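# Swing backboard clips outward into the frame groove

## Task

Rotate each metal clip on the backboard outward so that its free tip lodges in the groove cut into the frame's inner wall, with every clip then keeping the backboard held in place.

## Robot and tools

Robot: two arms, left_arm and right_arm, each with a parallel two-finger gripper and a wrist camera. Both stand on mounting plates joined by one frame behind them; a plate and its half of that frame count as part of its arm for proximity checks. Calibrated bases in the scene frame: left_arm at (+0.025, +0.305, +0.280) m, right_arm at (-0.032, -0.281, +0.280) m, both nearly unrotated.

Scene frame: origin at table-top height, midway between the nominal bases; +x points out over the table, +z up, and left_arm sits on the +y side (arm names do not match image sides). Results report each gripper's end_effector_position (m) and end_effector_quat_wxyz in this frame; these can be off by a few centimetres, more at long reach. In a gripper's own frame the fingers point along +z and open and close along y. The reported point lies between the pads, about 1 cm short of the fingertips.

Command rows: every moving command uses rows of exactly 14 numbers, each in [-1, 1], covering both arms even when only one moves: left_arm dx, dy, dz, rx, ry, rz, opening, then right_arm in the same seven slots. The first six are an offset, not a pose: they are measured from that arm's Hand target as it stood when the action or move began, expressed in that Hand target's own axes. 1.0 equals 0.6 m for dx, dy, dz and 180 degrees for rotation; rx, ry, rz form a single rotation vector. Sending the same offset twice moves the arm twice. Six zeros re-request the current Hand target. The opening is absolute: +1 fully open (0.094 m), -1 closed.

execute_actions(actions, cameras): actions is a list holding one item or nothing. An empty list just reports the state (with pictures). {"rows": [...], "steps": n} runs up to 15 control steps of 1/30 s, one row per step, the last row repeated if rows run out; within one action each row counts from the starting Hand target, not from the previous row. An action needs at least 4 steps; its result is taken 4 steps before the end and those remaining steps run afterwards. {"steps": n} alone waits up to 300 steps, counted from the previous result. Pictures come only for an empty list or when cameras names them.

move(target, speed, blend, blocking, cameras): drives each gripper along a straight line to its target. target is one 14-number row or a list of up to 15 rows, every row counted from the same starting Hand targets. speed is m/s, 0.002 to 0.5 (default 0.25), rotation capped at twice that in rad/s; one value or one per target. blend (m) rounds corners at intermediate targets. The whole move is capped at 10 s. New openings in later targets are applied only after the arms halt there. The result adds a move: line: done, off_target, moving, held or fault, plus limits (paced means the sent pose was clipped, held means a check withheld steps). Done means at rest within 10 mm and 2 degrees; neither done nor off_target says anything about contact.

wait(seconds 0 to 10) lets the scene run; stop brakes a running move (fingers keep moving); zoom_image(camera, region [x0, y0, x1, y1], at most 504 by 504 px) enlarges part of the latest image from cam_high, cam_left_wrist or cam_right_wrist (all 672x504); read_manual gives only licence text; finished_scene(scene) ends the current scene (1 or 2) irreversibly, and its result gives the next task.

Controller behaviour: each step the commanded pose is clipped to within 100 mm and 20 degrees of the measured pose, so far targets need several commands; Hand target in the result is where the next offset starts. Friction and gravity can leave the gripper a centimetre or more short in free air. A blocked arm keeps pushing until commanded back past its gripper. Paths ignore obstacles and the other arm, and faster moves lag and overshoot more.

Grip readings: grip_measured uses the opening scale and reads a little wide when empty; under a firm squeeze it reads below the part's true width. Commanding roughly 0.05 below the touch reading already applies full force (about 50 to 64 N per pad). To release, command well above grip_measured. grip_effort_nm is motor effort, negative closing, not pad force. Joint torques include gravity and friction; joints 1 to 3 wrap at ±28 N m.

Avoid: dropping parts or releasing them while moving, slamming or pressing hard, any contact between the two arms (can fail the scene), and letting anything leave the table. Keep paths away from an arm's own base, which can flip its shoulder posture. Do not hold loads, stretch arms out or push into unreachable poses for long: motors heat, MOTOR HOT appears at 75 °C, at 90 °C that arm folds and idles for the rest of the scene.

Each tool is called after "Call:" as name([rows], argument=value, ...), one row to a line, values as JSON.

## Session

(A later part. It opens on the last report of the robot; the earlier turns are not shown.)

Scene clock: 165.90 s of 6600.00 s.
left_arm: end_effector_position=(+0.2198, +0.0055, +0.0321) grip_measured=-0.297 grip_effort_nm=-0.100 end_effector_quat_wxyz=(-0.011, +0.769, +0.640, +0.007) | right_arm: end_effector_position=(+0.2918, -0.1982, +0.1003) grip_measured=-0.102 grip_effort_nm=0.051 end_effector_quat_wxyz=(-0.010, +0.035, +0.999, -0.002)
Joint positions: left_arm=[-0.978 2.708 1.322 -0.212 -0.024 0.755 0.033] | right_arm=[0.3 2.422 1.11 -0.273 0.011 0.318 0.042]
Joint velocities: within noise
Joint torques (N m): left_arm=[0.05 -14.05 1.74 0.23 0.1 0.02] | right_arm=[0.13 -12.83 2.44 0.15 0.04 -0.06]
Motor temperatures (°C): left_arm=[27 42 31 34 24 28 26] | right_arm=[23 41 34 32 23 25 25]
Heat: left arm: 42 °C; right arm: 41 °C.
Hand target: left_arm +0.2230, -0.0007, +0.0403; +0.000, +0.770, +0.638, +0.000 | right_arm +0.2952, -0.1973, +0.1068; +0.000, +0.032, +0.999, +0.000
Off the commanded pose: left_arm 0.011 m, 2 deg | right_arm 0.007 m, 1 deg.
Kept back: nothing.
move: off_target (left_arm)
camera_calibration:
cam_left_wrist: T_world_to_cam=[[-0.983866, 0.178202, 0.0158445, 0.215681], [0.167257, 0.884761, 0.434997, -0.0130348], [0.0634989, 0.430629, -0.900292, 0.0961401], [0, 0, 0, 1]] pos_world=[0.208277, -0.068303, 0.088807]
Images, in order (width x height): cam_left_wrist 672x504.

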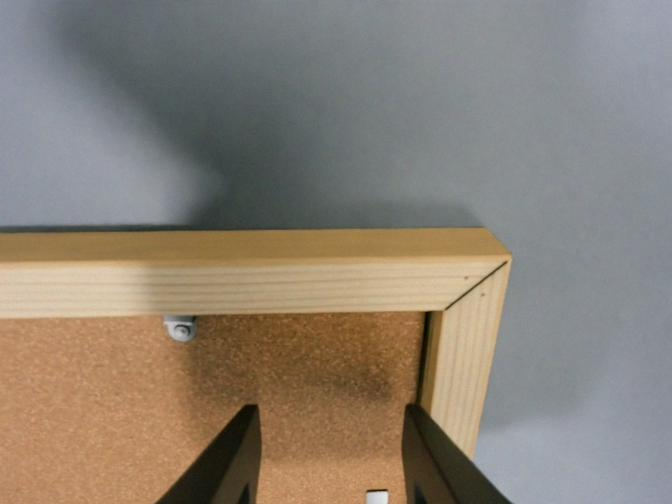

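Call:
move([
  [0.0,0.0,-0.025,0,0,0,-0.3,0,0,0,0,0,0,-0.1],
  [0.0158,0.2718,-0.025,0,0,-0.006,0.5,0,-0.1,0,0,0,0,-0.1],
], speed=0.15, cameras=["cam_left_wrist","cam_high"])

Scene clock: 168.97 s of 6600.00 s.
left_arm: end_effector_position=(+0.3866, -0.0195, +0.0593) grip_measured=+0.497 grip_effort_nm=0.159 end_effector_quat_wxyz=(+0.004, +0.761, +0.649, +0.005) | right_arm: end_effector_position=(+0.2870, -0.2560, +0.1005) grip_measured=-0.102 grip_effort_nm=0.061 end_effector_quat_wxyz=(-0.011, +0.033, +0.999, -0.001)
Joint positions: left_arm=[-0.714 2.93 2.073 -0.705 -0.022 0.995 0.07] | right_arm=[0.129 2.394 1.042 -0.233 0.011 0.142 0.042]
Joint velocities: within noise
Joint torques (N m): left_arm=[-0.43 -12.75 6.64 0.09 0.07 0.03] | right_arm=[-0.29 -12.49 2.29 0.19 0 -0.09]
Motor temperatures (°C): left_arm=[27 42 31 34 24 28 26] | right_arm=[23 41 34 32 23 25 25]
Heat: left arm: 42 °C; right arm: 41 °C.
Hand target: left_arm +0.3850, -0.0218, +0.0555; +0.000, +0.764, +0.645, +0.000 | right_arm +0.2911, -0.2571, +0.1067; +0.000, +0.032, +0.999, +0.000
Off the commanded pose: left_arm 0.005 m, 1 deg | right_arm 0.008 m, 1 deg.
Kept back: nothing.
move: done
camera_calibration:
cam_left_wrist: T_world_to_cam=[[-0.987914, 0.154923, -0.00496508, 0.386133], [0.139033, 0.899836, 0.41348, -0.0180843], [0.0685253, 0.407792, -0.9105, 0.119038], [0, 0, 0, 1]] pos_world=[0.375823, -0.0920907, 0.117779]
Images, in order (width x height): cam_high 672x504, cam_left_wrist 672x504.

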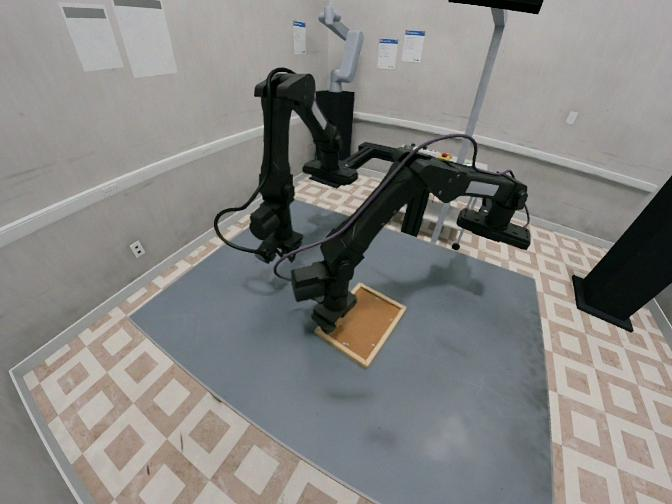

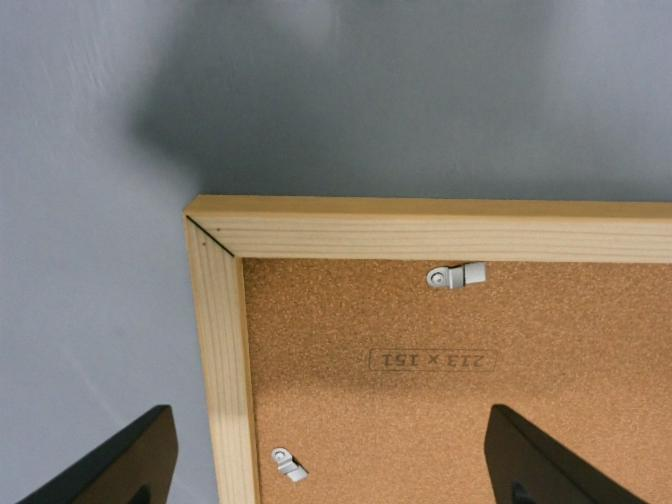

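Call:
move(target=[-0.0033,0.0107,0.048,0,0,0,0.745,0,0,0,0,0,0,-0.1], speed=0.08, cameras=["cam_left_wrist"])

Scene clock: 170.73 s of 6600.00 s.
left_arm: end_effector_position=(+0.3919, -0.0248, +0.0299) grip_measured=+0.742 grip_effort_nm=0.159 end_effector_quat_wxyz=(+0.004, +0.762, +0.647, +0.005) | right_arm: end_effector_position=(+0.2871, -0.2560, +0.1005) grip_measured=-0.102 grip_effort_nm=0.046 end_effector_quat_wxyz=(-0.011, +0.033, +0.999, -0.001)
Joint positions: left_arm=[-0.714 3.055 2.215 -0.72 -0.022 1 0.082] | right_arm=[0.129 2.394 1.042 -0.232 0.011 0.142 0.042]
Joint velocities: within noise
Joint torques (N m): left_arm=[-0.1 -13.19 6.49 0.1 0.08 0.03] | right_arm=[-0.36 -12.37 2.3 0.18 0.02 -0.04]
Motor temperatures (°C): left_arm=[27 42 31 34 24 28 26] | right_arm=[23 41 33 32 23 25 25]
Heat: left arm: 42 °C; right arm: 41 °C.
Hand target: left_arm +0.3911, -0.0248, +0.0267; +0.000, +0.764, +0.645, +0.000 | right_arm +0.2911, -0.2571, +0.1067; +0.000, +0.032, +0.999, +0.000
Off the commanded pose: left_arm 0.003 m, 1 deg | right_arm 0.007 m, 1 deg.
Kept back: nothing.
move: done
camera_calibration:
cam_left_wrist: T_world_to_cam=[[-0.987254, 0.159054, -0.00559875, 0.391873], [0.142563, 0.899436, 0.413147, -0.00329932], [0.0707485, 0.407083, -0.910647, 0.093232], [0, 0, 0, 1]] pos_world=[0.380753, -0.0973147, 0.0884586]
Images, in order (width x height): cam_left_wrist 672x504.

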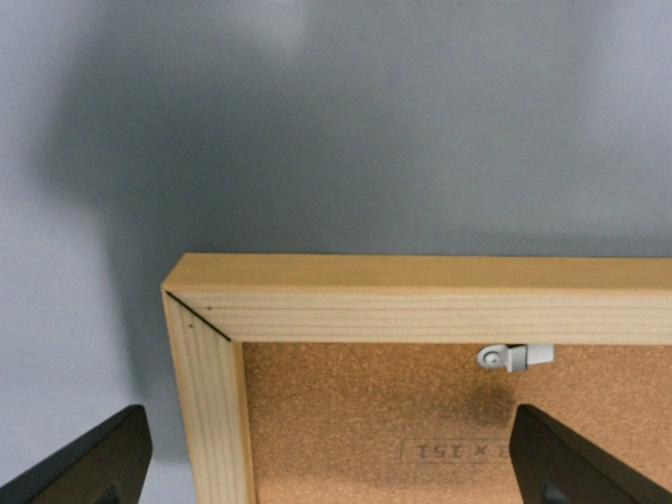

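Call:
move(target=[0.0,-0.003,0.0105,0,0,0,0.745,0,0,0,0,0,0,-0.1], speed=0.05, cameras=["cam_left_wrist"])

Scene clock: 171.67 s of 6600.00 s.
left_arm: end_effector_position=(+0.3895, -0.0228, +0.0258) grip_measured=+0.742 grip_effort_nm=0.154 end_effector_quat_wxyz=(+0.000, +0.762, +0.647, +0.004) | right_arm: end_effector_position=(+0.2871, -0.2560, +0.1005) grip_measured=-0.102 grip_effort_nm=0.051 end_effector_quat_wxyz=(-0.011, +0.033, +0.999, -0.001)
Joint positions: left_arm=[-0.714 3.065 2.216 -0.721 -0.022 1 0.082] | right_arm=[0.129 2.394 1.042 -0.232 0.011 0.142 0.042]
Joint velocities: within noise
Joint torques (N m): left_arm=[-0.21 -12.74 6.5 0.18 0.08 0.01] | right_arm=[-0.18 -12.31 2.29 0.17 0.01 -0.06]
Motor temperatures (°C): left_arm=[27 42 31 34 24 28 26] | right_arm=[23 41 33 32 23 25 25]
Heat: left arm: 42 °C; right arm: 41 °C.
Hand target: left_arm +0.3892, -0.0244, +0.0204; +0.000, +0.764, +0.645, +0.000 | right_arm +0.2911, -0.2571, +0.1067; +0.000, +0.032, +0.999, +0.000
Off the commanded pose: left_arm 0.006 m, 1 deg | right_arm 0.007 m, 1 deg.
Kept back: nothing.
move: done
camera_calibration:
cam_left_wrist: T_world_to_cam=[[-0.987247, 0.159184, 0.00176644, 0.389], [0.145376, 0.896977, 0.417489, -0.00439031], [0.0648733, 0.412422, -0.90868, 0.0912035], [0, 0, 0, 1]] pos_world=[0.378761, -0.095599, 0.0840206]
Images, in order (width x height): cam_left_wrist 672x504.

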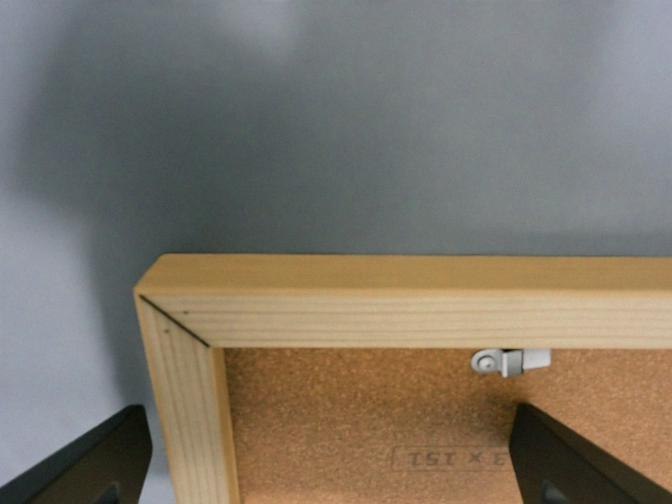

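Call:
move(target=[0.0,0.0015,0.005,0,0,0,0.745,0,0,0,0,0,0,-0.1], speed=0.05, cameras=[])

Call:
move(target=[-0.008,0.0,0.0,0,0,0,0.745,0,0,0,0,0,0,-0.1], speed=0.05, cameras=["cam_left_wrist"])

Scene clock: 172.67 s of 6600.00 s.
left_arm: end_effector_position=(+0.3920, -0.0250, +0.0258) grip_measured=+0.742 grip_effort_nm=0.154 end_effector_quat_wxyz=(+0.004, +0.762, +0.647, +0.004) | right_arm: end_effector_position=(+0.2871, -0.2560, +0.1005) grip_measured=-0.102 grip_effort_nm=0.056 end_effector_quat_wxyz=(-0.011, +0.033, +0.999, -0.001)
Joint positions: left_arm=[-0.714 3.073 2.235 -0.724 -0.022 1 0.082] | right_arm=[0.129 2.394 1.042 -0.232 0.011 0.142 0.042]
Joint velocities: within noise
Joint torques (N m): left_arm=[-0.14 -12.31 6.46 0.18 0.07 0.01] | right_arm=[-0.18 -12.4 2.22 0.14 0.01 -0.1]
Motor temperatures (°C): left_arm=[27 43 31 34 24 28 26] | right_arm=[23 41 33 32 23 25 25]
Heat: left arm: 43 °C; right arm: 41 °C.
Hand target: left_arm +0.3901, -0.0246, +0.0174; +0.000, +0.764, +0.645, +0.000 | right_arm +0.2911, -0.2571, +0.1067; +0.000, +0.032, +0.999, +0.000
Off the commanded pose: left_arm 0.009 m, 1 deg | right_arm 0.007 m, 1 deg.
Kept back: nothing.
move: done
No camera images: "cameras" was empty.

Scene clock: 173.37 s of 6600.00 s.
left_arm: end_effector_position=(+0.3941, -0.0269, +0.0258) grip_measured=+0.742 grip_effort_nm=0.149 end_effector_quat_wxyz=(+0.004, +0.762, +0.647, +0.005) | right_arm: end_effector_position=(+0.2872, -0.2560, +0.1005) grip_measured=-0.102 grip_effort_nm=0.056 end_effector_quat_wxyz=(-0.011, +0.033, +0.999, -0.001)
Joint positions: left_arm=[-0.714 3.087 2.266 -0.741 -0.022 1 0.082] | right_arm=[0.129 2.394 1.042 -0.232 0.011 0.142 0.042]
Joint velocities: within noise
Joint torques (N m): left_arm=[-0.77 -12.33 6.49 0.19 0.07 -0.06] | right_arm=[-0.09 -12.48 2.26 0.14 0 -0.06]
Motor temperatures (°C): left_arm=[27 43 31 34 24 28 26] | right_arm=[23 41 33 32 23 25 25]
Heat: left arm: 43 °C; right arm: 41 °C.
Hand target: left_arm +0.3892, -0.0293, +0.0173; +0.000, +0.764, +0.645, +0.000 | right_arm +0.2912, -0.2571, +0.1067; +0.000, +0.032, +0.999, +0.000
Off the commanded pose: left_arm 0.010 m, 1 deg | right_arm 0.007 m, 1 deg.
Kept back: nothing.
move: done
camera_calibration:
cam_left_wrist: T_world_to_cam=[[-0.987256, 0.159074, -0.00463812, 0.394337], [0.142928, 0.899117, 0.413715, -0.000198621], [0.0699814, 0.40778, -0.910394, 0.0904419], [0, 0, 0, 1]] pos_world=[0.383011, -0.0994304, 0.0842489]
Images, in order (width x height): cam_left_wrist 672x504.

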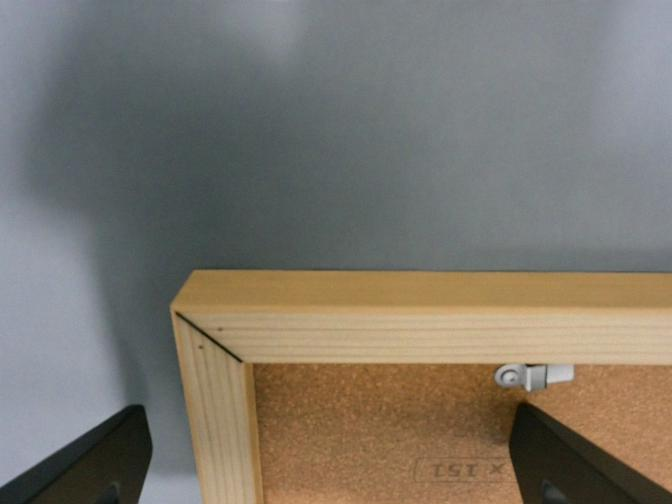

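Call:
move(target=[0.0,-0.008,0.006,0,0,0,0.745,0,0,0,0,0,0,-0.1], speed=0.05, cameras=["cam_left_wrist"])

Scene clock: 174.37 s of 6600.00 s.
left_arm: end_effector_position=(+0.3934, -0.0283, +0.0259) grip_measured=+0.742 grip_effort_nm=0.154 end_effector_quat_wxyz=(+0.005, +0.763, +0.646, +0.005) | right_arm: end_effector_position=(+0.2872, -0.2560, +0.1005) grip_measured=-0.102 grip_effort_nm=0.051 end_effector_quat_wxyz=(-0.011, +0.033, +0.999, -0.001)
Joint positions: left_arm=[-0.717 3.087 2.266 -0.74 -0.022 1 0.082] | right_arm=[0.129 2.394 1.042 -0.232 0.011 0.142 0.042]
Joint velocities: within noise
Joint torques (N m): left_arm=[-0.94 -13.03 3.92 0.41 0.07 -0.11] | right_arm=[-0.16 -12.38 2.19 0.14 0.02 -0.04]
Motor temperatures (°C): left_arm=[27 43 31 34 24 28 26] | right_arm=[23 41 33 32 23 25 25]
Heat: left arm: 43 °C; right arm: 41 °C.
Hand target: left_arm +0.3845, -0.0285, +0.0137; +0.000, +0.764, +0.645, +0.000 | right_arm +0.2912, -0.2571, +0.1067; +0.000, +0.032, +0.999, +0.000
Off the commanded pose: left_arm 0.015 m, 1 deg | right_arm 0.007 m, 1 deg.
Kept back: nothing.
move: off_target (left_arm)
camera_calibration:
cam_left_wrist: T_world_to_cam=[[-0.986763, 0.162059, -0.00595362, 0.393812], [0.145173, 0.899115, 0.412936, 0.000272636], [0.072273, 0.406606, -0.910741, 0.0902396], [0, 0, 0, 1]] pos_world=[0.382038, -0.100758, 0.0844169]
Images, in order (width x height): cam_left_wrist 672x504.

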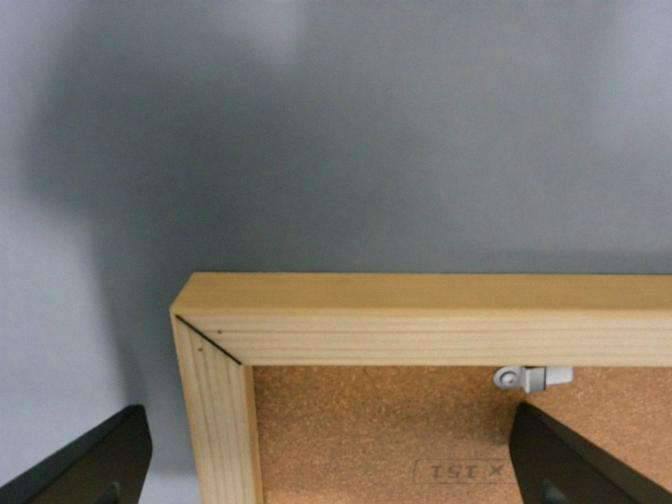

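Call:
move(target=[0.0,-0.002,-0.01,0,0,0,0.745,0,0,0,0,0,0,-0.1], speed=0.05, cameras=["cam_left_wrist"])

Scene clock: 175.30 s of 6600.00 s.
left_arm: end_effector_position=(+0.3927, -0.0280, +0.0252) grip_measured=+0.742 grip_effort_nm=0.159 end_effector_quat_wxyz=(+0.005, +0.763, +0.646, +0.005) | right_arm: end_effector_position=(+0.2872, -0.2560, +0.1005) grip_measured=-0.102 grip_effort_nm=0.051 end_effector_quat_wxyz=(-0.011, +0.033, +0.999, -0.001)
Joint positions: left_arm=[-0.718 3.084 2.258 -0.733 -0.022 0.999 0.082] | right_arm=[0.129 2.394 1.042 -0.232 0.011 0.142 0.042]
Joint velocities: within noise
Joint torques (N m): left_arm=[-1.06 -14.84 2.69 0.36 0.07 -0.11] | right_arm=[-0.32 -12.57 2.17 0.2 -0.01 -0.08]
Motor temperatures (°C): left_arm=[27 43 31 34 24 28 26] | right_arm=[23 41 33 32 23 25 25]
Heat: left arm: 43 °C; right arm: 41 °C.
Hand target: left_arm +0.3834, -0.0284, +0.0198; +0.000, +0.764, +0.645, +0.000 | right_arm +0.2912, -0.2571, +0.1067; +0.000, +0.032, +0.999, +0.000
Off the commanded pose: left_arm 0.011 m, 1 deg | right_arm 0.007 m, 1 deg.
Kept back: nothing.
move: off_target (left_arm)
camera_calibration:
cam_left_wrist: T_world_to_cam=[[-0.986761, 0.162045, -0.00659858, 0.393135], [0.144929, 0.899332, 0.412549, 0.000472296], [0.0727861, 0.406131, -0.910911, 0.0893303], [0, 0, 0, 1]] pos_world=[0.38136, -0.10041, 0.0837713]
Images, in order (width x height): cam_left_wrist 672x504.

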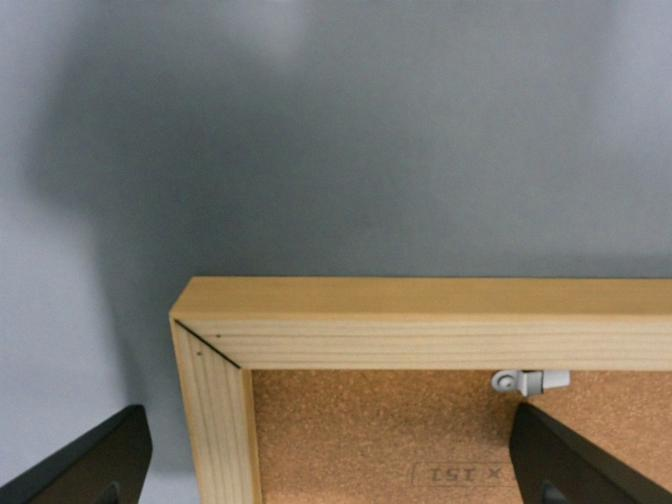

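Call:
move(target=[0.006,-0.01,-0.002,0,0,0,0.745,0,0,0,0,0,0,-0.1], speed=0.05, cameras=["cam_left_wrist"])

Scene clock: 176.23 s of 6600.00 s.
left_arm: end_effector_position=(+0.3874, -0.0251, +0.0253) grip_measured=+0.742 grip_effort_nm=0.154 end_effector_quat_wxyz=(+0.007, +0.763, +0.646, +0.005) | right_arm: end_effector_position=(+0.2872, -0.2560, +0.1005) grip_measured=-0.102 grip_effort_nm=0.051 end_effector_quat_wxyz=(-0.011, +0.033, +0.999, -0.001)
Joint positions: left_arm=[-0.72 3.05 2.179 -0.684 -0.021 0.997 0.082] | right_arm=[0.129 2.394 1.042 -0.232 0.011 0.142 0.042]
Joint velocities: within noise
Joint torques (N m): left_arm=[-0.88 -14.87 2.59 0.31 0.06 -0.1] | right_arm=[-0.29 -12.44 2.14 0.16 0 -0.07]
Motor temperatures (°C): left_arm=[27 43 31 34 24 28 26] | right_arm=[23 41 33 32 23 25 25]
Heat: left arm: 43 °C; right arm: 41 °C.
Hand target: left_arm +0.3781, -0.0239, +0.0210; +0.000, +0.764, +0.645, +0.000 | right_arm +0.2912, -0.2571, +0.1067; +0.000, +0.032, +0.999, +0.000
Off the commanded pose: left_arm 0.010 m, 1 deg | right_arm 0.007 m, 1 deg.
Kept back: nothing.
move: done
camera_calibration:
cam_left_wrist: T_world_to_cam=[[-0.986684, 0.162339, -0.0100497, 0.387501], [0.144038, 0.900809, 0.40963, -0.000920646], [0.0755518, 0.402728, -0.912196, 0.0875097], [0, 0, 0, 1]] pos_world=[0.375862, -0.0973198, 0.0840974]
Images, in order (width x height): cam_left_wrist 672x504.

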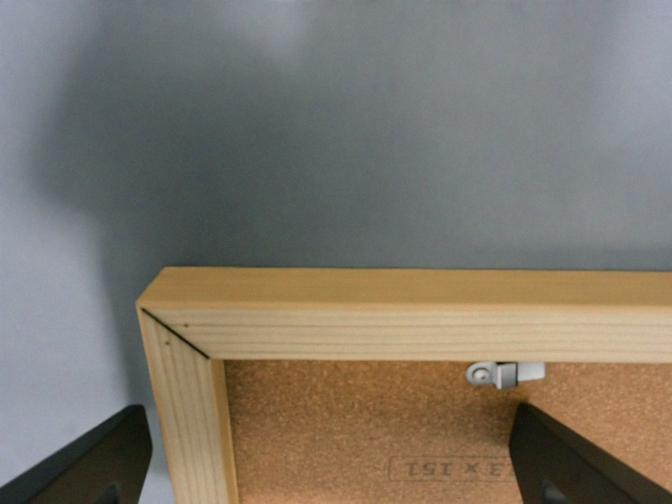

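Call:
move(target=[-0.008,0.0,0.004,0,0,0,0.82,0,0,0,0,0,0,-0.1], speed=0.05, cameras=["cam_left_wrist"])

Call:
zoom_image(camera="cam_left_wrist", region=[430, 330, 630, 450])

Scene clock: 177.27 s of 6600.00 s.
left_arm: end_effector_position=(+0.3874, -0.0252, +0.0252) grip_measured=+0.817 grip_effort_nm=0.168 end_effector_quat_wxyz=(+0.008, +0.762, +0.647, +0.005) | right_arm: end_effector_position=(+0.2872, -0.2560, +0.1005) grip_measured=-0.102 grip_effort_nm=0.046 end_effector_quat_wxyz=(-0.011, +0.033, +0.999, -0.001)
Joint positions: left_arm=[-0.721 3.05 2.179 -0.684 -0.022 0.993 0.085] | right_arm=[0.129 2.394 1.042 -0.232 0.011 0.142 0.042]
Joint velocities: within noise
Joint torques (N m): left_arm=[-1.5 -13.29 4.77 0.2 0.07 -0.14] | right_arm=[-0.27 -12.23 2.06 0.16 -0.02 -0.05]
Motor temperatures (°C): left_arm=[27 43 31 34 24 28 26] | right_arm=[23 41 33 32 23 25 25]
Heat: left arm: 43 °C; right arm: 41 °C.
Hand target: left_arm +0.3772, -0.0285, +0.0186; +0.000, +0.764, +0.645, +0.000 | right_arm +0.2912, -0.2571, +0.1067; +0.000, +0.032, +0.999, +0.000
Off the commanded pose: left_arm 0.013 m, 1 deg | right_arm 0.007 m, 1 deg.
Kept back: nothing.
move: off_target (left_arm)
camera_calibration:
cam_left_wrist: T_world_to_cam=[[-0.987291, 0.15856, -0.0107804, 0.387663], [0.140267, 0.901259, 0.409949, 0.000633294], [0.0747173, 0.403226, -0.912045, 0.0878023], [0, 0, 0, 1]] pos_world=[0.376087, -0.0974427, 0.0839991]
Images, in order (width x height): cam_left_wrist 672x504.

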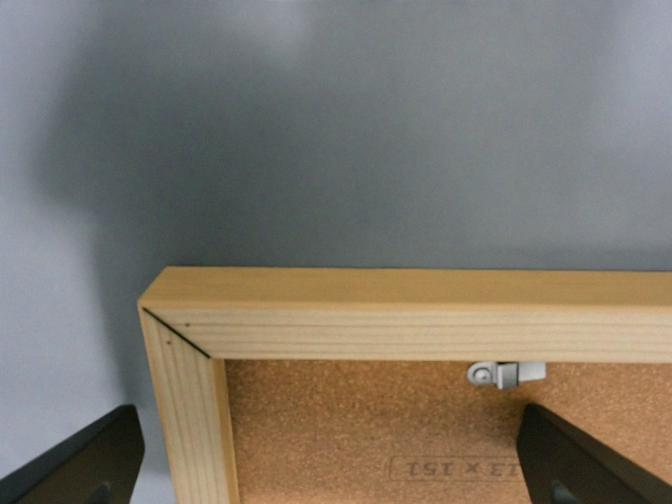

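Scaled by 2.520 from the camera's 672x504 image, which has a finer 960x720 frame.

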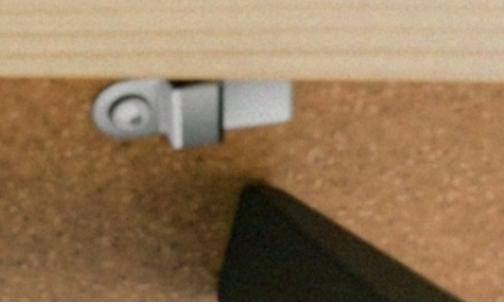

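Call:
move(target=[0.0,0.0,-0.008,0,0,0,0.82,0,0,0,0,0,0,-0.1], speed=0.05, cameras=["cam_left_wrist"])

Call:
zoom_image(camera="cam_left_wrist", region=[430, 330, 630, 450])

Scene clock: 178.20 s of 6600.00 s.
left_arm: end_effector_position=(+0.3874, -0.0252, +0.0252) grip_measured=+0.817 grip_effort_nm=0.168 end_effector_quat_wxyz=(+0.007, +0.762, +0.647, +0.006) | right_arm: end_effector_position=(+0.2872, -0.2560, +0.1005) grip_measured=-0.102 grip_effort_nm=0.051 end_effector_quat_wxyz=(-0.011, +0.033, +0.999, -0.001)
Joint positions: left_arm=[-0.721 3.05 2.179 -0.684 -0.024 0.992 0.085] | right_arm=[0.129 2.394 1.042 -0.232 0.011 0.142 0.042]
Joint velocities: within noise
Joint torques (N m): left_arm=[-1.44 -14.63 3.97 0.15 0.09 -0.14] | right_arm=[-0.27 -12.34 2.1 0.14 -0.02 -0.08]
Motor temperatures (°C): left_arm=[27 44 31 34 24 28 26] | right_arm=[23 41 33 32 23 25 25]
Heat: left arm: 44 °C; right arm: 41 °C.
Hand target: left_arm +0.3773, -0.0285, +0.0234; +0.000, +0.764, +0.645, +0.000 | right_arm +0.2912, -0.2571, +0.1067; +0.000, +0.032, +0.999, +0.000
Off the commanded pose: left_arm 0.011 m, 1 deg | right_arm 0.007 m, 1 deg.
Kept back: nothing.
move: off_target (left_arm)
camera_calibration:
cam_left_wrist: T_world_to_cam=[[-0.98722, 0.158921, -0.0118358, 0.387656], [0.140051, 0.900637, 0.411385, 0.000689363], [0.0760377, 0.40447, -0.911385, 0.0873256], [0, 0, 0, 1]] pos_world=[0.375965, -0.0975483, 0.0838919]
Images, in order (width x height): cam_left_wrist 672x504.

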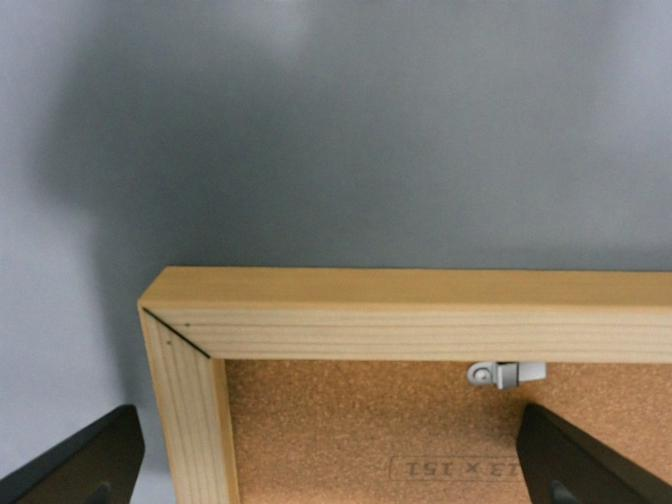

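Scaled by 2.520 from the camera's 672x504 image, which has a finer 960x720 frame.

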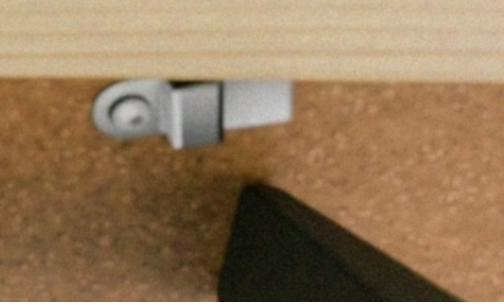

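Call:
move(target=[-0.01,0.004,-0.002,0,0,0,0.82,0,0,0,0,0,0,-0.1], speed=0.05, cameras=["cam_left_wrist"])

Call:
zoom_image(camera="cam_left_wrist", region=[430, 330, 630, 450])

Scene clock: 180.27 s of 6600.00 s.
left_arm: end_effector_position=(+0.3826, -0.0335, +0.0289) grip_measured=+0.817 grip_effort_nm=0.154 end_effector_quat_wxyz=(+0.006, +0.765, +0.644, +0.006) | right_arm: end_effector_position=(+0.2872, -0.2560, +0.1005) grip_measured=-0.102 grip_effort_nm=0.046 end_effector_quat_wxyz=(-0.011, +0.033, +0.999, -0.001)
Joint positions: left_arm=[-0.741 3.05 2.197 -0.703 -0.025 0.982 0.085] | right_arm=[0.129 2.394 1.042 -0.232 0.011 0.142 0.042]
Joint velocities: within noise
Joint torques (N m): left_arm=[-0.47 -12.98 6.43 0.1 0.1 -0.12] | right_arm=[-0.18 -12.42 2.14 0.14 0 -0.05]
Motor temperatures (°C): left_arm=[27 44 31 34 24 28 26] | right_arm=[23 41 33 32 23 25 25]
Heat: left arm: 44 °C; right arm: 41 °C.
Hand target: left_arm +0.3787, -0.0348, +0.0246; +0.000, +0.764, +0.645, +0.000 | right_arm +0.2912, -0.2571, +0.1067; +0.000, +0.032, +0.999, +0.000
Off the commanded pose: left_arm 0.006 m, 1 deg | right_arm 0.007 m, 1 deg.
Kept back: nothing.
move: done
camera_calibration:
cam_left_wrist: T_world_to_cam=[[-0.985666, 0.168366, -0.0107874, 0.383954], [0.148942, 0.898419, 0.413109, 0.00373203], [0.079245, 0.40558, -0.910618, 0.0932072], [0, 0, 0, 1]] pos_world=[0.370508, -0.105801, 0.0874762]
Images, in order (width x height): cam_left_wrist 672x504.

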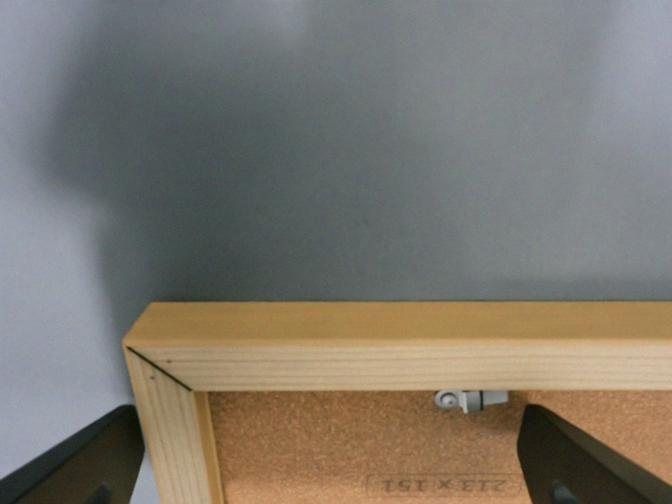

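Scaled by 2.520 from the camera's 672x504 image, which has a finer 960x720 frame.

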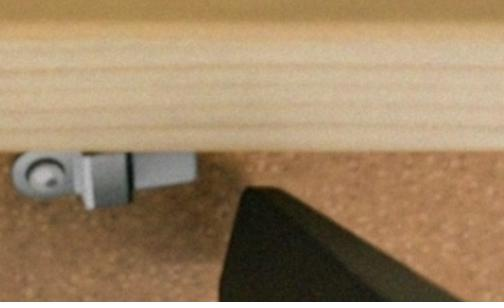

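Call:
move([
  [0.0213,0.0188,-0.0123,0,0,0,0.82,0,0,0,0,0,0,-0.1],
  [0.0197,0.0175,0.006,0,0,0,0.82,0,0,0,0,0,0,-0.1],
], speed=0.08, cameras=["cam_left_wrist"])

Scene clock: 182.40 s of 6600.00 s.
left_arm: end_effector_position=(+0.3932, -0.0236, +0.0260) grip_measured=+0.817 grip_effort_nm=0.159 end_effector_quat_wxyz=(+0.004, +0.761, +0.649, +0.005) | right_arm: end_effector_position=(+0.2872, -0.2560, +0.1005) grip_measured=-0.102 grip_effort_nm=0.061 end_effector_quat_wxyz=(-0.011, +0.033, +0.999, -0.001)
Joint positions: left_arm=[-0.711 3.071 2.232 -0.722 -0.024 0.999 0.085] | right_arm=[0.129 2.394 1.042 -0.232 0.011 0.142 0.042]
Joint velocities: within noise
Joint torques (N m): left_arm=[-0.36 -12.79 6.6 0.11 0.1 0.03] | right_arm=[-0.17 -12.52 2.02 0.14 0 -0.08]
Motor temperatures (°C): left_arm=[27 44 31 34 24 28 26] | right_arm=[23 41 33 32 23 25 25]
Heat: left arm: 44 °C; right arm: 41 °C.
Hand target: left_arm +0.3908, -0.0249, +0.0209; +0.000, +0.764, +0.645, +0.000 | right_arm +0.2912, -0.2571, +0.1067; +0.000, +0.032, +0.999, +0.000
Off the commanded pose: left_arm 0.006 m, 1 deg | right_arm 0.007 m, 1 deg.
Kept back: nothing.
move: done
camera_calibration:
cam_left_wrist: T_world_to_cam=[[-0.987792, 0.155674, -0.00564101, 0.393065], [0.13931, 0.899006, 0.415188, -0.00174468], [0.0697052, 0.409333, -0.909718, 0.0894508], [0, 0, 0, 1]] pos_world=[0.382275, -0.0962367, 0.0843166]
Images, in order (width x height): cam_left_wrist 672x504.

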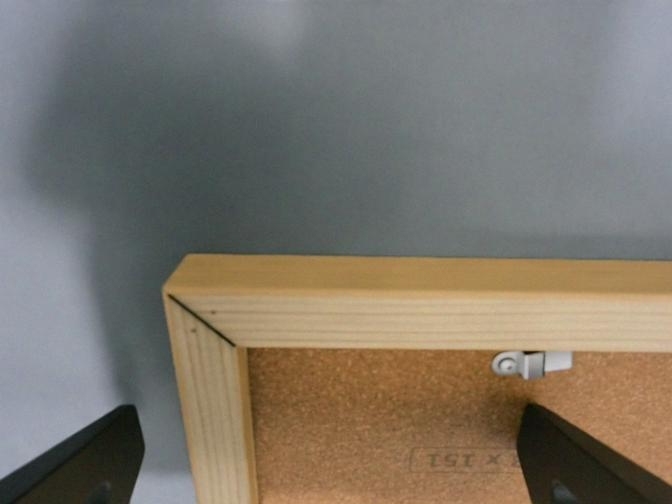

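Call:
move(target=[-0.0242,-0.0108,0.003,0,0,0,0.82,0,0,0,0,0,0,-0.1], speed=0.06, cameras=["cam_left_wrist"])

Call:
zoom_image(camera="cam_left_wrist", region=[430, 330, 630, 450])

Scene clock: 183.40 s of 6600.00 s.
left_arm: end_effector_position=(+0.3877, -0.0352, +0.0262) grip_measured=+0.817 grip_effort_nm=0.159 end_effector_quat_wxyz=(+0.005, +0.765, +0.644, +0.006) | right_arm: end_effector_position=(+0.2872, -0.2560, +0.1005) grip_measured=-0.102 grip_effort_nm=0.051 end_effector_quat_wxyz=(-0.011, +0.033, +0.999, -0.001)
Joint positions: left_arm=[-0.736 3.087 2.268 -0.74 -0.025 0.986 0.085] | right_arm=[0.129 2.394 1.042 -0.232 0.011 0.142 0.042]
Joint velocities: within noise
Joint torques (N m): left_arm=[-0.85 -12.56 6.56 0.15 0.11 -0.11] | right_arm=[-0.24 -12.41 2.21 0.19 0.03 -0.09]
Motor temperatures (°C): left_arm=[27 44 31 34 24 28 26] | right_arm=[23 41 33 32 23 25 25]
Heat: left arm: 44 °C; right arm: 41 °C.
Hand target: left_arm +0.3822, -0.0381, +0.0192; +0.000, +0.764, +0.645, +0.000 | right_arm +0.2912, -0.2571, +0.1067; +0.000, +0.032, +0.999, +0.000
Off the commanded pose: left_arm 0.010 m, 1 deg | right_arm 0.007 m, 1 deg.
Kept back: nothing.
move: done
camera_calibration:
cam_left_wrist: T_world_to_cam=[[-0.985807, 0.167669, -0.00850865, 0.389201], [0.149109, 0.897723, 0.41456, 0.00553903], [0.0771471, 0.407407, -0.909982, 0.0919032], [0, 0, 0, 1]] pos_world=[0.375761, -0.107671, 0.0846456]
Images, in order (width x height): cam_left_wrist 672x504.

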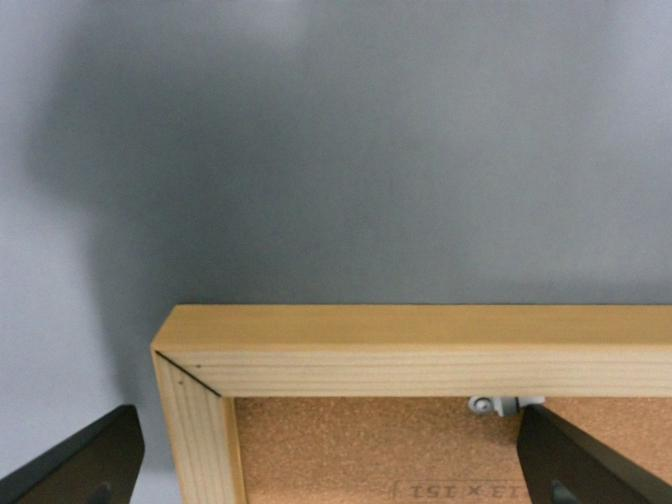

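Scaled by 2.520 from the camera's 672x504 image, which has a finer 960x720 frame.

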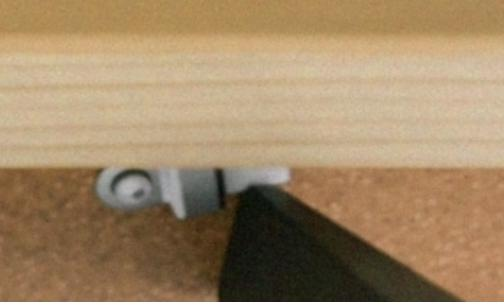

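Call:
move(target=[-0.01,-0.003,0.004,0,0,0,0.82,0,0,0,0,0,0,-0.1], speed=0.06, cameras=["cam_left_wrist"])

Call:
zoom_image(camera="cam_left_wrist", region=[430, 330, 630, 450])

Scene clock: 184.40 s of 6600.00 s.
left_arm: end_effector_position=(+0.3860, -0.0384, +0.0260) grip_measured=+0.817 grip_effort_nm=0.159 end_effector_quat_wxyz=(+0.002, +0.764, +0.645, +0.007) | right_arm: end_effector_position=(+0.2872, -0.2560, +0.1005) grip_measured=-0.102 grip_effort_nm=0.051 end_effector_quat_wxyz=(-0.011, +0.033, +0.999, -0.001)
Joint positions: left_arm=[-0.744 3.102 2.301 -0.765 -0.027 0.976 0.085] | right_arm=[0.129 2.394 1.042 -0.232 0.011 0.142 0.042]
Joint velocities: within noise
Joint torques (N m): left_arm=[-1.22 -12.27 6.57 0.25 0.13 -0.14] | right_arm=[-0.2 -12.48 2.06 0.13 -0.01 -0.1]
Motor temperatures (°C): left_arm=[27 44 31 34 24 28 26] | right_arm=[23 41 33 32 23 25 25]
Heat: left arm: 44 °C; right arm: 41 °C.
Hand target: left_arm +0.3794, -0.0438, +0.0169; +0.000, +0.764, +0.645, +0.000 | right_arm +0.2912, -0.2571, +0.1067; +0.000, +0.032, +0.999, +0.000
Off the commanded pose: left_arm 0.012 m, 1 deg | right_arm 0.007 m, 1 deg.
Kept back: nothing.
move: off_target (left_arm)
camera_calibration:
cam_left_wrist: T_world_to_cam=[[-0.986323, 0.164774, -0.00402604, 0.387997], [0.147925, 0.895709, 0.419314, 0.00897486], [0.0726983, 0.412983, -0.907832, 0.0949596], [0, 0, 0, 1]] pos_world=[0.374459, -0.111187, 0.0840062]
Images, in order (width x height): cam_left_wrist 672x504.

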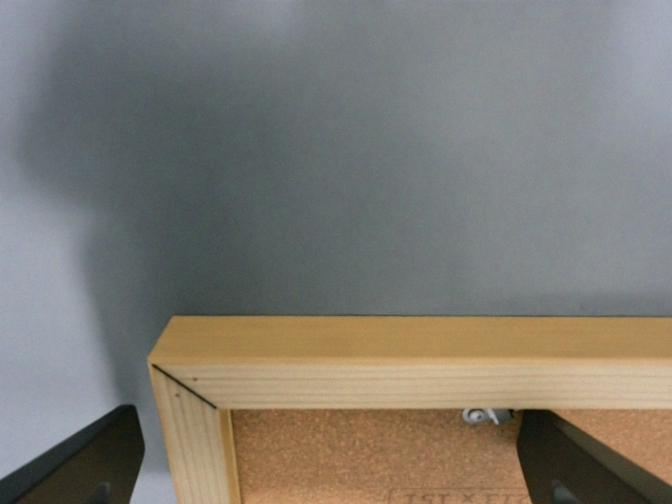

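Scaled by 2.520 from the camera's 672x504 image, which has a finer 960x720 frame.

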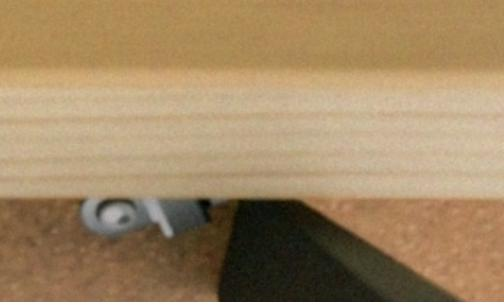

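Call:
move(target=[-0.008,-0.002,0.002,0,0,0,0.82,0,0,0,0,0,0,-0.1], speed=0.06, cameras=["cam_left_wrist"])

Call:
zoom_image(camera="cam_left_wrist", region=[430, 350, 630, 470])

Scene clock: 185.33 s of 6600.00 s.
left_arm: end_effector_position=(+0.3834, -0.0410, +0.0259) grip_measured=+0.817 grip_effort_nm=0.159 end_effector_quat_wxyz=(+0.002, +0.764, +0.645, +0.008) | right_arm: end_effector_position=(+0.2872, -0.2560, +0.1005) grip_measured=-0.102 grip_effort_nm=0.056 end_effector_quat_wxyz=(-0.011, +0.033, +0.999, -0.001)
Joint positions: left_arm=[-0.752 3.103 2.301 -0.765 -0.029 0.967 0.085] | right_arm=[0.129 2.394 1.042 -0.232 0.011 0.142 0.042]
Joint velocities: within noise
Joint torques (N m): left_arm=[-1.26 -12.23 6.3 0.33 0.15 -0.17] | right_arm=[-0.29 -12.33 2.36 0.17 0.03 -0.07]
Motor temperatures (°C): left_arm=[27 44 31 34 24 28 26] | right_arm=[23 41 33 32 23 25 25]
Heat: left arm: 44 °C; right arm: 41 °C.
Hand target: left_arm +0.3775, -0.0482, +0.0156; +0.000, +0.764, +0.645, +0.000 | right_arm +0.2912, -0.2571, +0.1067; +0.000, +0.032, +0.999, +0.000
Off the commanded pose: left_arm 0.014 m, 1 deg | right_arm 0.007 m, 1 deg.
joint sent to its limit (left arm) — joint 2 (shoulder), upper limit.
Kept back: nothing.
move: off_target (left_arm)
camera_calibration:
cam_left_wrist: T_world_to_cam=[[-0.986444, 0.164025, -0.00496165, 0.385931], [0.146739, 0.895214, 0.420785, 0.0120951], [0.073461, 0.414353, -0.907147, 0.0959275], [0, 0, 0, 1]] pos_world=[0.371877, -0.113878, 0.0838457]
Images, in order (width x height): cam_left_wrist 672x504.

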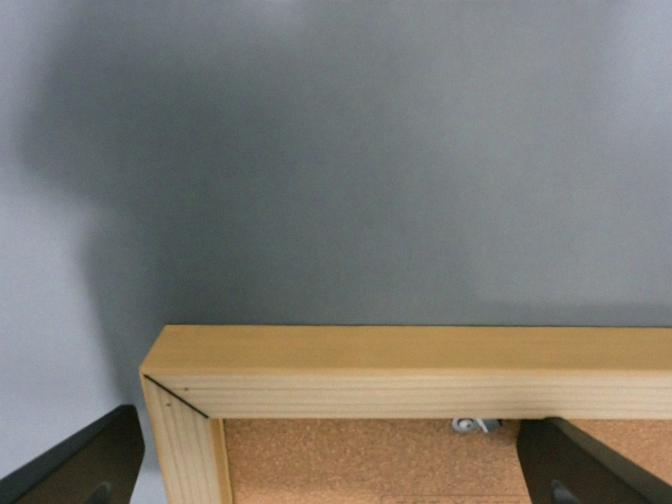

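Scaled by 2.520 from the camera's 672x504 image, which has a finer 960x720 frame.

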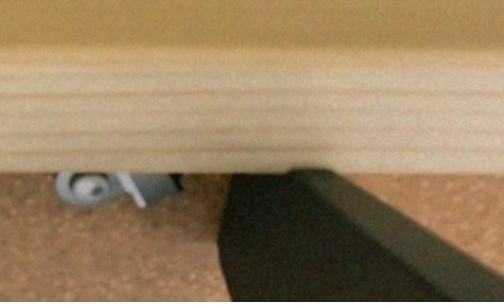

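Call:
move(target=[0,0,0,0,0,0,0.6,0,0,0,0,0,0,-0.1], speed=0.06, cameras=["cam_left_wrist"])

Call:
zoom_image(camera="cam_left_wrist", region=[430, 350, 630, 470])

Scene clock: 186.27 s of 6600.00 s.
left_arm: end_effector_position=(+0.3834, -0.0422, +0.0267) grip_measured=+0.602 grip_effort_nm=-0.110 end_effector_quat_wxyz=(+0.002, +0.763, +0.646, +0.006) | right_arm: end_effector_position=(+0.2872, -0.2560, +0.1005) grip_measured=-0.102 grip_effort_nm=0.046 end_effector_quat_wxyz=(-0.011, +0.033, +0.999, -0.001)
Joint positions: left_arm=[-0.753 3.103 2.305 -0.767 -0.026 0.964 0.075] | right_arm=[0.129 2.394 1.042 -0.232 0.011 0.142 0.042]
Joint velocities: within noise
Joint torques (N m): left_arm=[-1.22 -12.25 6.01 0.35 0.11 -0.13] | right_arm=[-0.34 -12.38 2.15 0.14 0.03 -0.09]
Motor temperatures (°C): left_arm=[27 44 31 34 24 28 26] | right_arm=[23 41 33 32 23 25 25]
Heat: left arm: 44 °C; right arm: 41 °C.
Hand target: left_arm +0.3774, -0.0482, +0.0155; +0.000, +0.764, +0.645, +0.000 | right_arm +0.2912, -0.2571, +0.1067; +0.000, +0.032, +0.999, +0.000
Off the commanded pose: left_arm 0.014 m, 1 deg | right_arm 0.007 m, 1 deg.
joint sent to its limit (left arm) — joint 2 (shoulder), upper limit.
Kept back: nothing.
move: off_target (left_arm)
camera_calibration:
cam_left_wrist: T_world_to_cam=[[-0.986759, 0.162122, -0.00471738, 0.386178], [0.145337, 0.89676, 0.41797, 0.0135311], [0.0719924, 0.41175, -0.908449, 0.0975758], [0, 0, 0, 1]] pos_world=[0.372073, -0.114919, 0.0848088]
Images, in order (width x height): cam_left_wrist 672x504.

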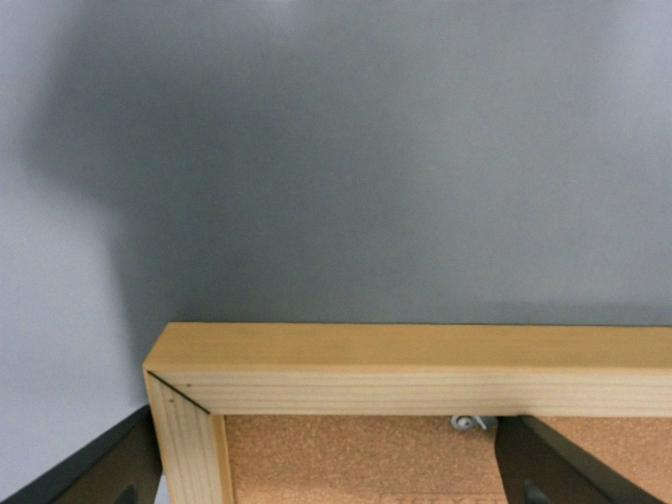

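Scaled by 2.520 from the camera's 672x504 image, which has a finer 960x720 frame.

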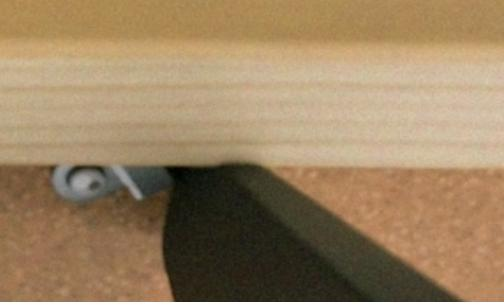

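Call:
move(target=[0,0,-0.003,0,0,0,0.52,0,0,0,0,0,0,-0.1], speed=0.06, cameras=["cam_left_wrist"])

Call:
zoom_image(camera="cam_left_wrist", region=[430, 350, 630, 470])

Call:
move(target=[0,0,0,0,0,0,0.47,0,0,0,0,0,0,-0.1], speed=0.06, cameras=["cam_left_wrist"])

Call:
zoom_image(camera="cam_left_wrist", region=[430, 350, 630, 470])

Scene clock: 187.20 s of 6600.00 s.
left_arm: end_effector_position=(+0.3832, -0.0429, +0.0267) grip_measured=+0.527 grip_effort_nm=-0.374 end_effector_quat_wxyz=(+0.003, +0.763, +0.646, +0.006) | right_arm: end_effector_position=(+0.2872, -0.2560, +0.1005) grip_measured=-0.102 grip_effort_nm=0.051 end_effector_quat_wxyz=(-0.011, +0.033, +0.999, -0.001)
Joint positions: left_arm=[-0.753 3.103 2.305 -0.766 -0.024 0.963 0.072] | right_arm=[0.129 2.394 1.042 -0.232 0.011 0.142 0.042]
Joint velocities: within noise
Joint torques (N m): left_arm=[-1.17 -12.26 6.63 0.24 0.1 -0.12] | right_arm=[-0.28 -12.46 2.07 0.15 -0.03 -0.06]
Motor temperatures (°C): left_arm=[27 44 31 34 24 28 26] | right_arm=[23 41 33 32 23 25 25]
Heat: left arm: 44 °C; right arm: 41 °C.
Hand target: left_arm +0.3773, -0.0482, +0.0173; +0.000, +0.764, +0.645, +0.000 | right_arm +0.2912, -0.2571, +0.1067; +0.000, +0.032, +0.999, +0.000
Off the commanded pose: left_arm 0.012 m, 1 deg | right_arm 0.007 m, 1 deg.
joint sent to its limit (left arm) — joint 2 (shoulder), upper limit.
Kept back: nothing.
move: off_target (left_arm)
camera_calibration:
cam_left_wrist: T_world_to_cam=[[-0.986823, 0.161724, -0.00510787, 0.386136], [0.144969, 0.897726, 0.41602, 0.0144491], [0.071866, 0.409797, -0.909341, 0.097884], [0, 0, 0, 1]] pos_world=[0.371918, -0.115532, 0.0849712]
Images, in order (width x height): cam_left_wrist 672x504.

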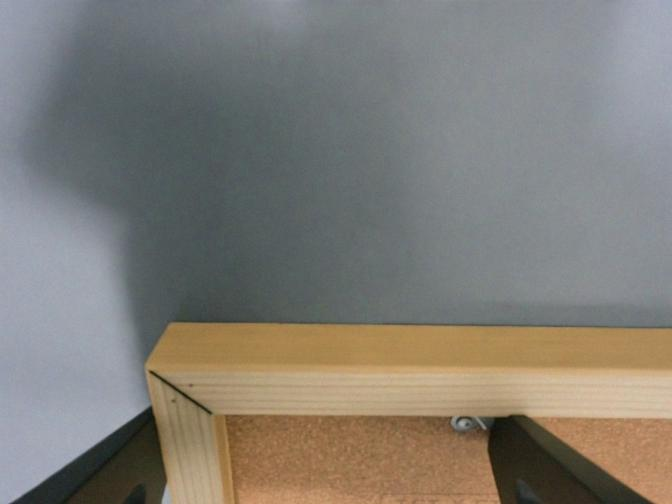

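Scaled by 2.520 from the camera's 672x504 image, which has a finer 960x720 frame.

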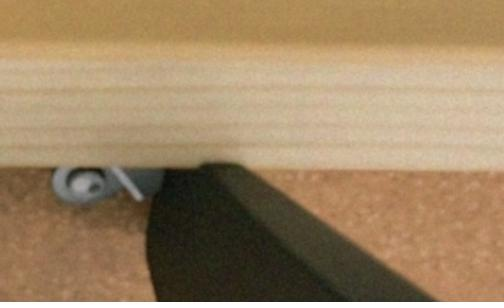

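Scene clock: 187.90 s of 6600.00 s.
left_arm: end_effector_position=(+0.3836, -0.0434, +0.0268) grip_measured=+0.474 grip_effort_nm=-0.178 end_effector_quat_wxyz=(+0.004, +0.763, +0.646, +0.006) | right_arm: end_effector_position=(+0.2872, -0.2560, +0.1005) grip_measured=-0.102 grip_effort_nm=0.046 end_effector_quat_wxyz=(-0.011, +0.033, +0.999, -0.001)
Joint positions: left_arm=[-0.754 3.103 2.305 -0.764 -0.025 0.962 0.069] | right_arm=[0.129 2.394 1.042 -0.232 0.011 0.142 0.042]
Joint velocities: within noise
Joint torques (N m): left_arm=[-1.16 -12.26 6.6 0.22 0.11 -0.12] | right_arm=[-0.24 -12.4 2.22 0.18 0.04 -0.09]
Motor temperatures (°C): left_arm=[27 44 31 34 24 28 26] | right_arm=[23 41 33 32 23 25 25]
Heat: left arm: 44 °C; right arm: 41 °C.
Hand target: left_arm +0.3773, -0.0483, +0.0173; +0.000, +0.764, +0.645, +0.000 | right_arm +0.2912, -0.2571, +0.1067; +0.000, +0.032, +0.999, +0.000
Off the commanded pose: left_arm 0.012 m, 1 deg | right_arm 0.007 m, 1 deg.
joint sent to its limit (left arm) — joint 2 (shoulder), upper limit.
Kept back: nothing.
move: off_target (left_arm)
camera_calibration:
cam_left_wrist: T_world_to_cam=[[-0.986878, 0.161305, -0.00720803, 0.386635], [0.143802, 0.898343, 0.415092, 0.0153271], [0.0734317, 0.408608, -0.909751, 0.097512], [0, 0, 0, 1]] pos_world=[0.372197, -0.115979, 0.0851364]
Images, in order (width x height): cam_left_wrist 672x504.

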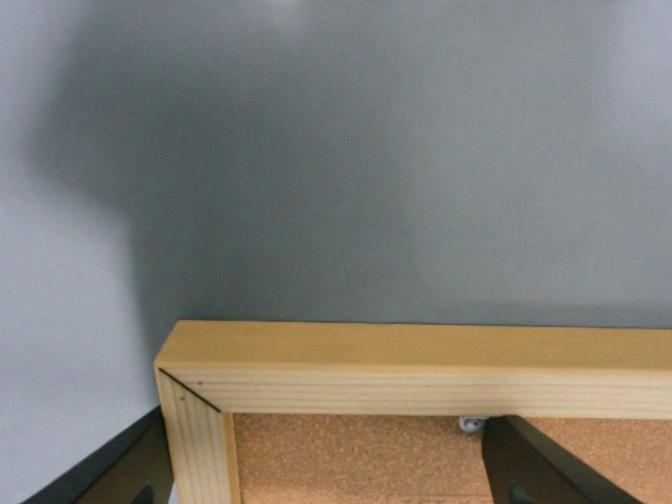

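Scaled by 2.520 from the camera's 672x504 image, which has a finer 960x720 frame.

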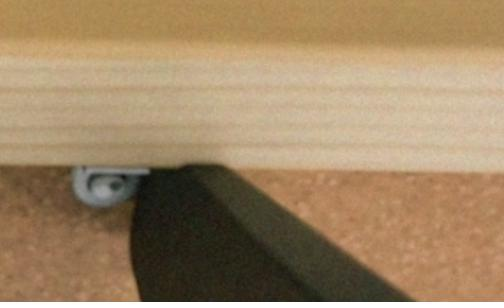

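Call:
move(target=[0,0,0,0,0,0,0.455,0,0,0,0,0,0,-0.1], speed=0.06, cameras=[])

Call:
move([
  [0,0,0,0,0,0,0.56,0,0,0,0,0,0,-0.1],
  [0.01,0.007,-0.045,0,0,0,0.56,0,0,0,0,0,0,-0.1],
], speed=0.06, cameras=["cam_left_wrist"])

Call:
zoom_image(camera="cam_left_wrist", region=[380, 270, 580, 390])

Scene clock: 188.83 s of 6600.00 s.
left_arm: end_effector_position=(+0.3839, -0.0435, +0.0268) grip_measured=+0.459 grip_effort_nm=-0.173 end_effector_quat_wxyz=(+0.005, +0.763, +0.646, +0.006) | right_arm: end_effector_position=(+0.2872, -0.2560, +0.1005) grip_measured=-0.102 grip_effort_nm=0.051 end_effector_quat_wxyz=(-0.011, +0.033, +0.999, -0.001)
Joint positions: left_arm=[-0.754 3.103 2.305 -0.763 -0.026 0.962 0.069] | right_arm=[0.129 2.394 1.042 -0.232 0.011 0.142 0.042]
Joint velocities: within noise
Joint torques (N m): left_arm=[-1.16 -12.26 6.6 0.22 0.11 -0.12] | right_arm=[-0.06 -12.42 2.25 0.15 0.03 -0.03]
Motor temperatures (°C): left_arm=[27 44 31 34 24 28 26] | right_arm=[23 41 33 31 23 25 25]
Heat: left arm: 44 °C; right arm: 41 °C.
Hand target: left_arm +0.3773, -0.0483, +0.0173; +0.000, +0.764, +0.645, +0.000 | right_arm +0.2912, -0.2571, +0.1067; +0.000, +0.032, +0.999, +0.000
Off the commanded pose: left_arm 0.012 m, 1 deg | right_arm 0.007 m, 1 deg.
joint sent to its limit (left arm) — joint 2 (shoulder), upper limit.
Kept back: nothing.
move: off_target (left_arm)
No camera images: "cameras" was empty.

Scene clock: 190.33 s of 6600.00 s.
left_arm: end_effector_position=(+0.3815, -0.0410, +0.0295) grip_measured=+0.558 grip_effort_nm=0.159 end_effector_quat_wxyz=(-0.001, +0.763, +0.646, +0.006) | right_arm: end_effector_position=(+0.2872, -0.2560, +0.1005) grip_measured=-0.102 grip_effort_nm=0.046 end_effector_quat_wxyz=(-0.011, +0.033, +0.999, -0.001)
Joint positions: left_arm=[-0.754 3.089 2.288 -0.771 -0.026 0.963 0.073] | right_arm=[0.129 2.394 1.042 -0.232 0.011 0.142 0.042]
Joint velocities: within noise
Joint torques (N m): left_arm=[-0.06 -18.4 3.55 0.02 0.11 0.01] | right_arm=[-0.16 -12.41 2.19 0.18 0.07 -0.04]
Motor temperatures (°C): left_arm=[27 44 31 34 24 28 26] | right_arm=[23 41 33 31 23 25 25]
Heat: left arm: 44 °C; right arm: 41 °C.
Hand target: left_arm +0.3825, -0.0431, +0.0443; +0.000, +0.764, +0.645, +0.000 | right_arm +0.2912, -0.2571, +0.1067; +0.000, +0.032, +0.999, +0.000
Off the commanded pose: left_arm 0.015 m, 1 deg | right_arm 0.007 m, 1 deg.
Kept back: nothing.
move: off_target (left_arm)
camera_calibration:
cam_left_wrist: T_world_to_cam=[[-0.986816, 0.161843, 0.000569582, 0.383959], [0.147013, 0.894913, 0.421328, 0.0107739], [0.0676792, 0.415858, -0.906908, 0.101623], [0, 0, 0, 1]] pos_world=[0.370436, -0.114044, 0.0874051]
Images, in order (width x height): cam_left_wrist 672x504.

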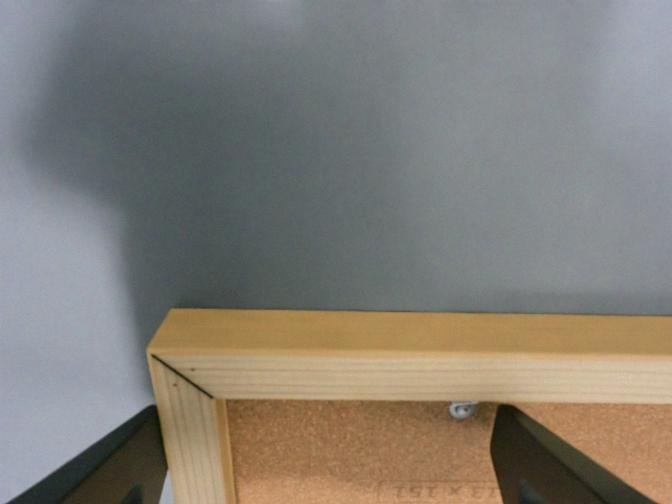

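Scaled by 2.520 from the camera's 672x504 image, which has a finer 960x720 frame.

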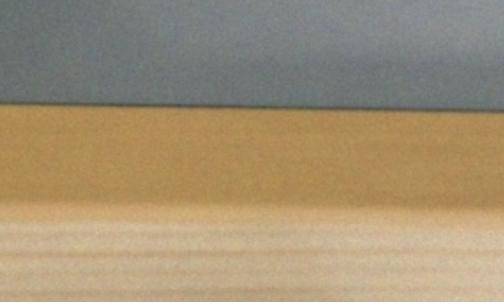

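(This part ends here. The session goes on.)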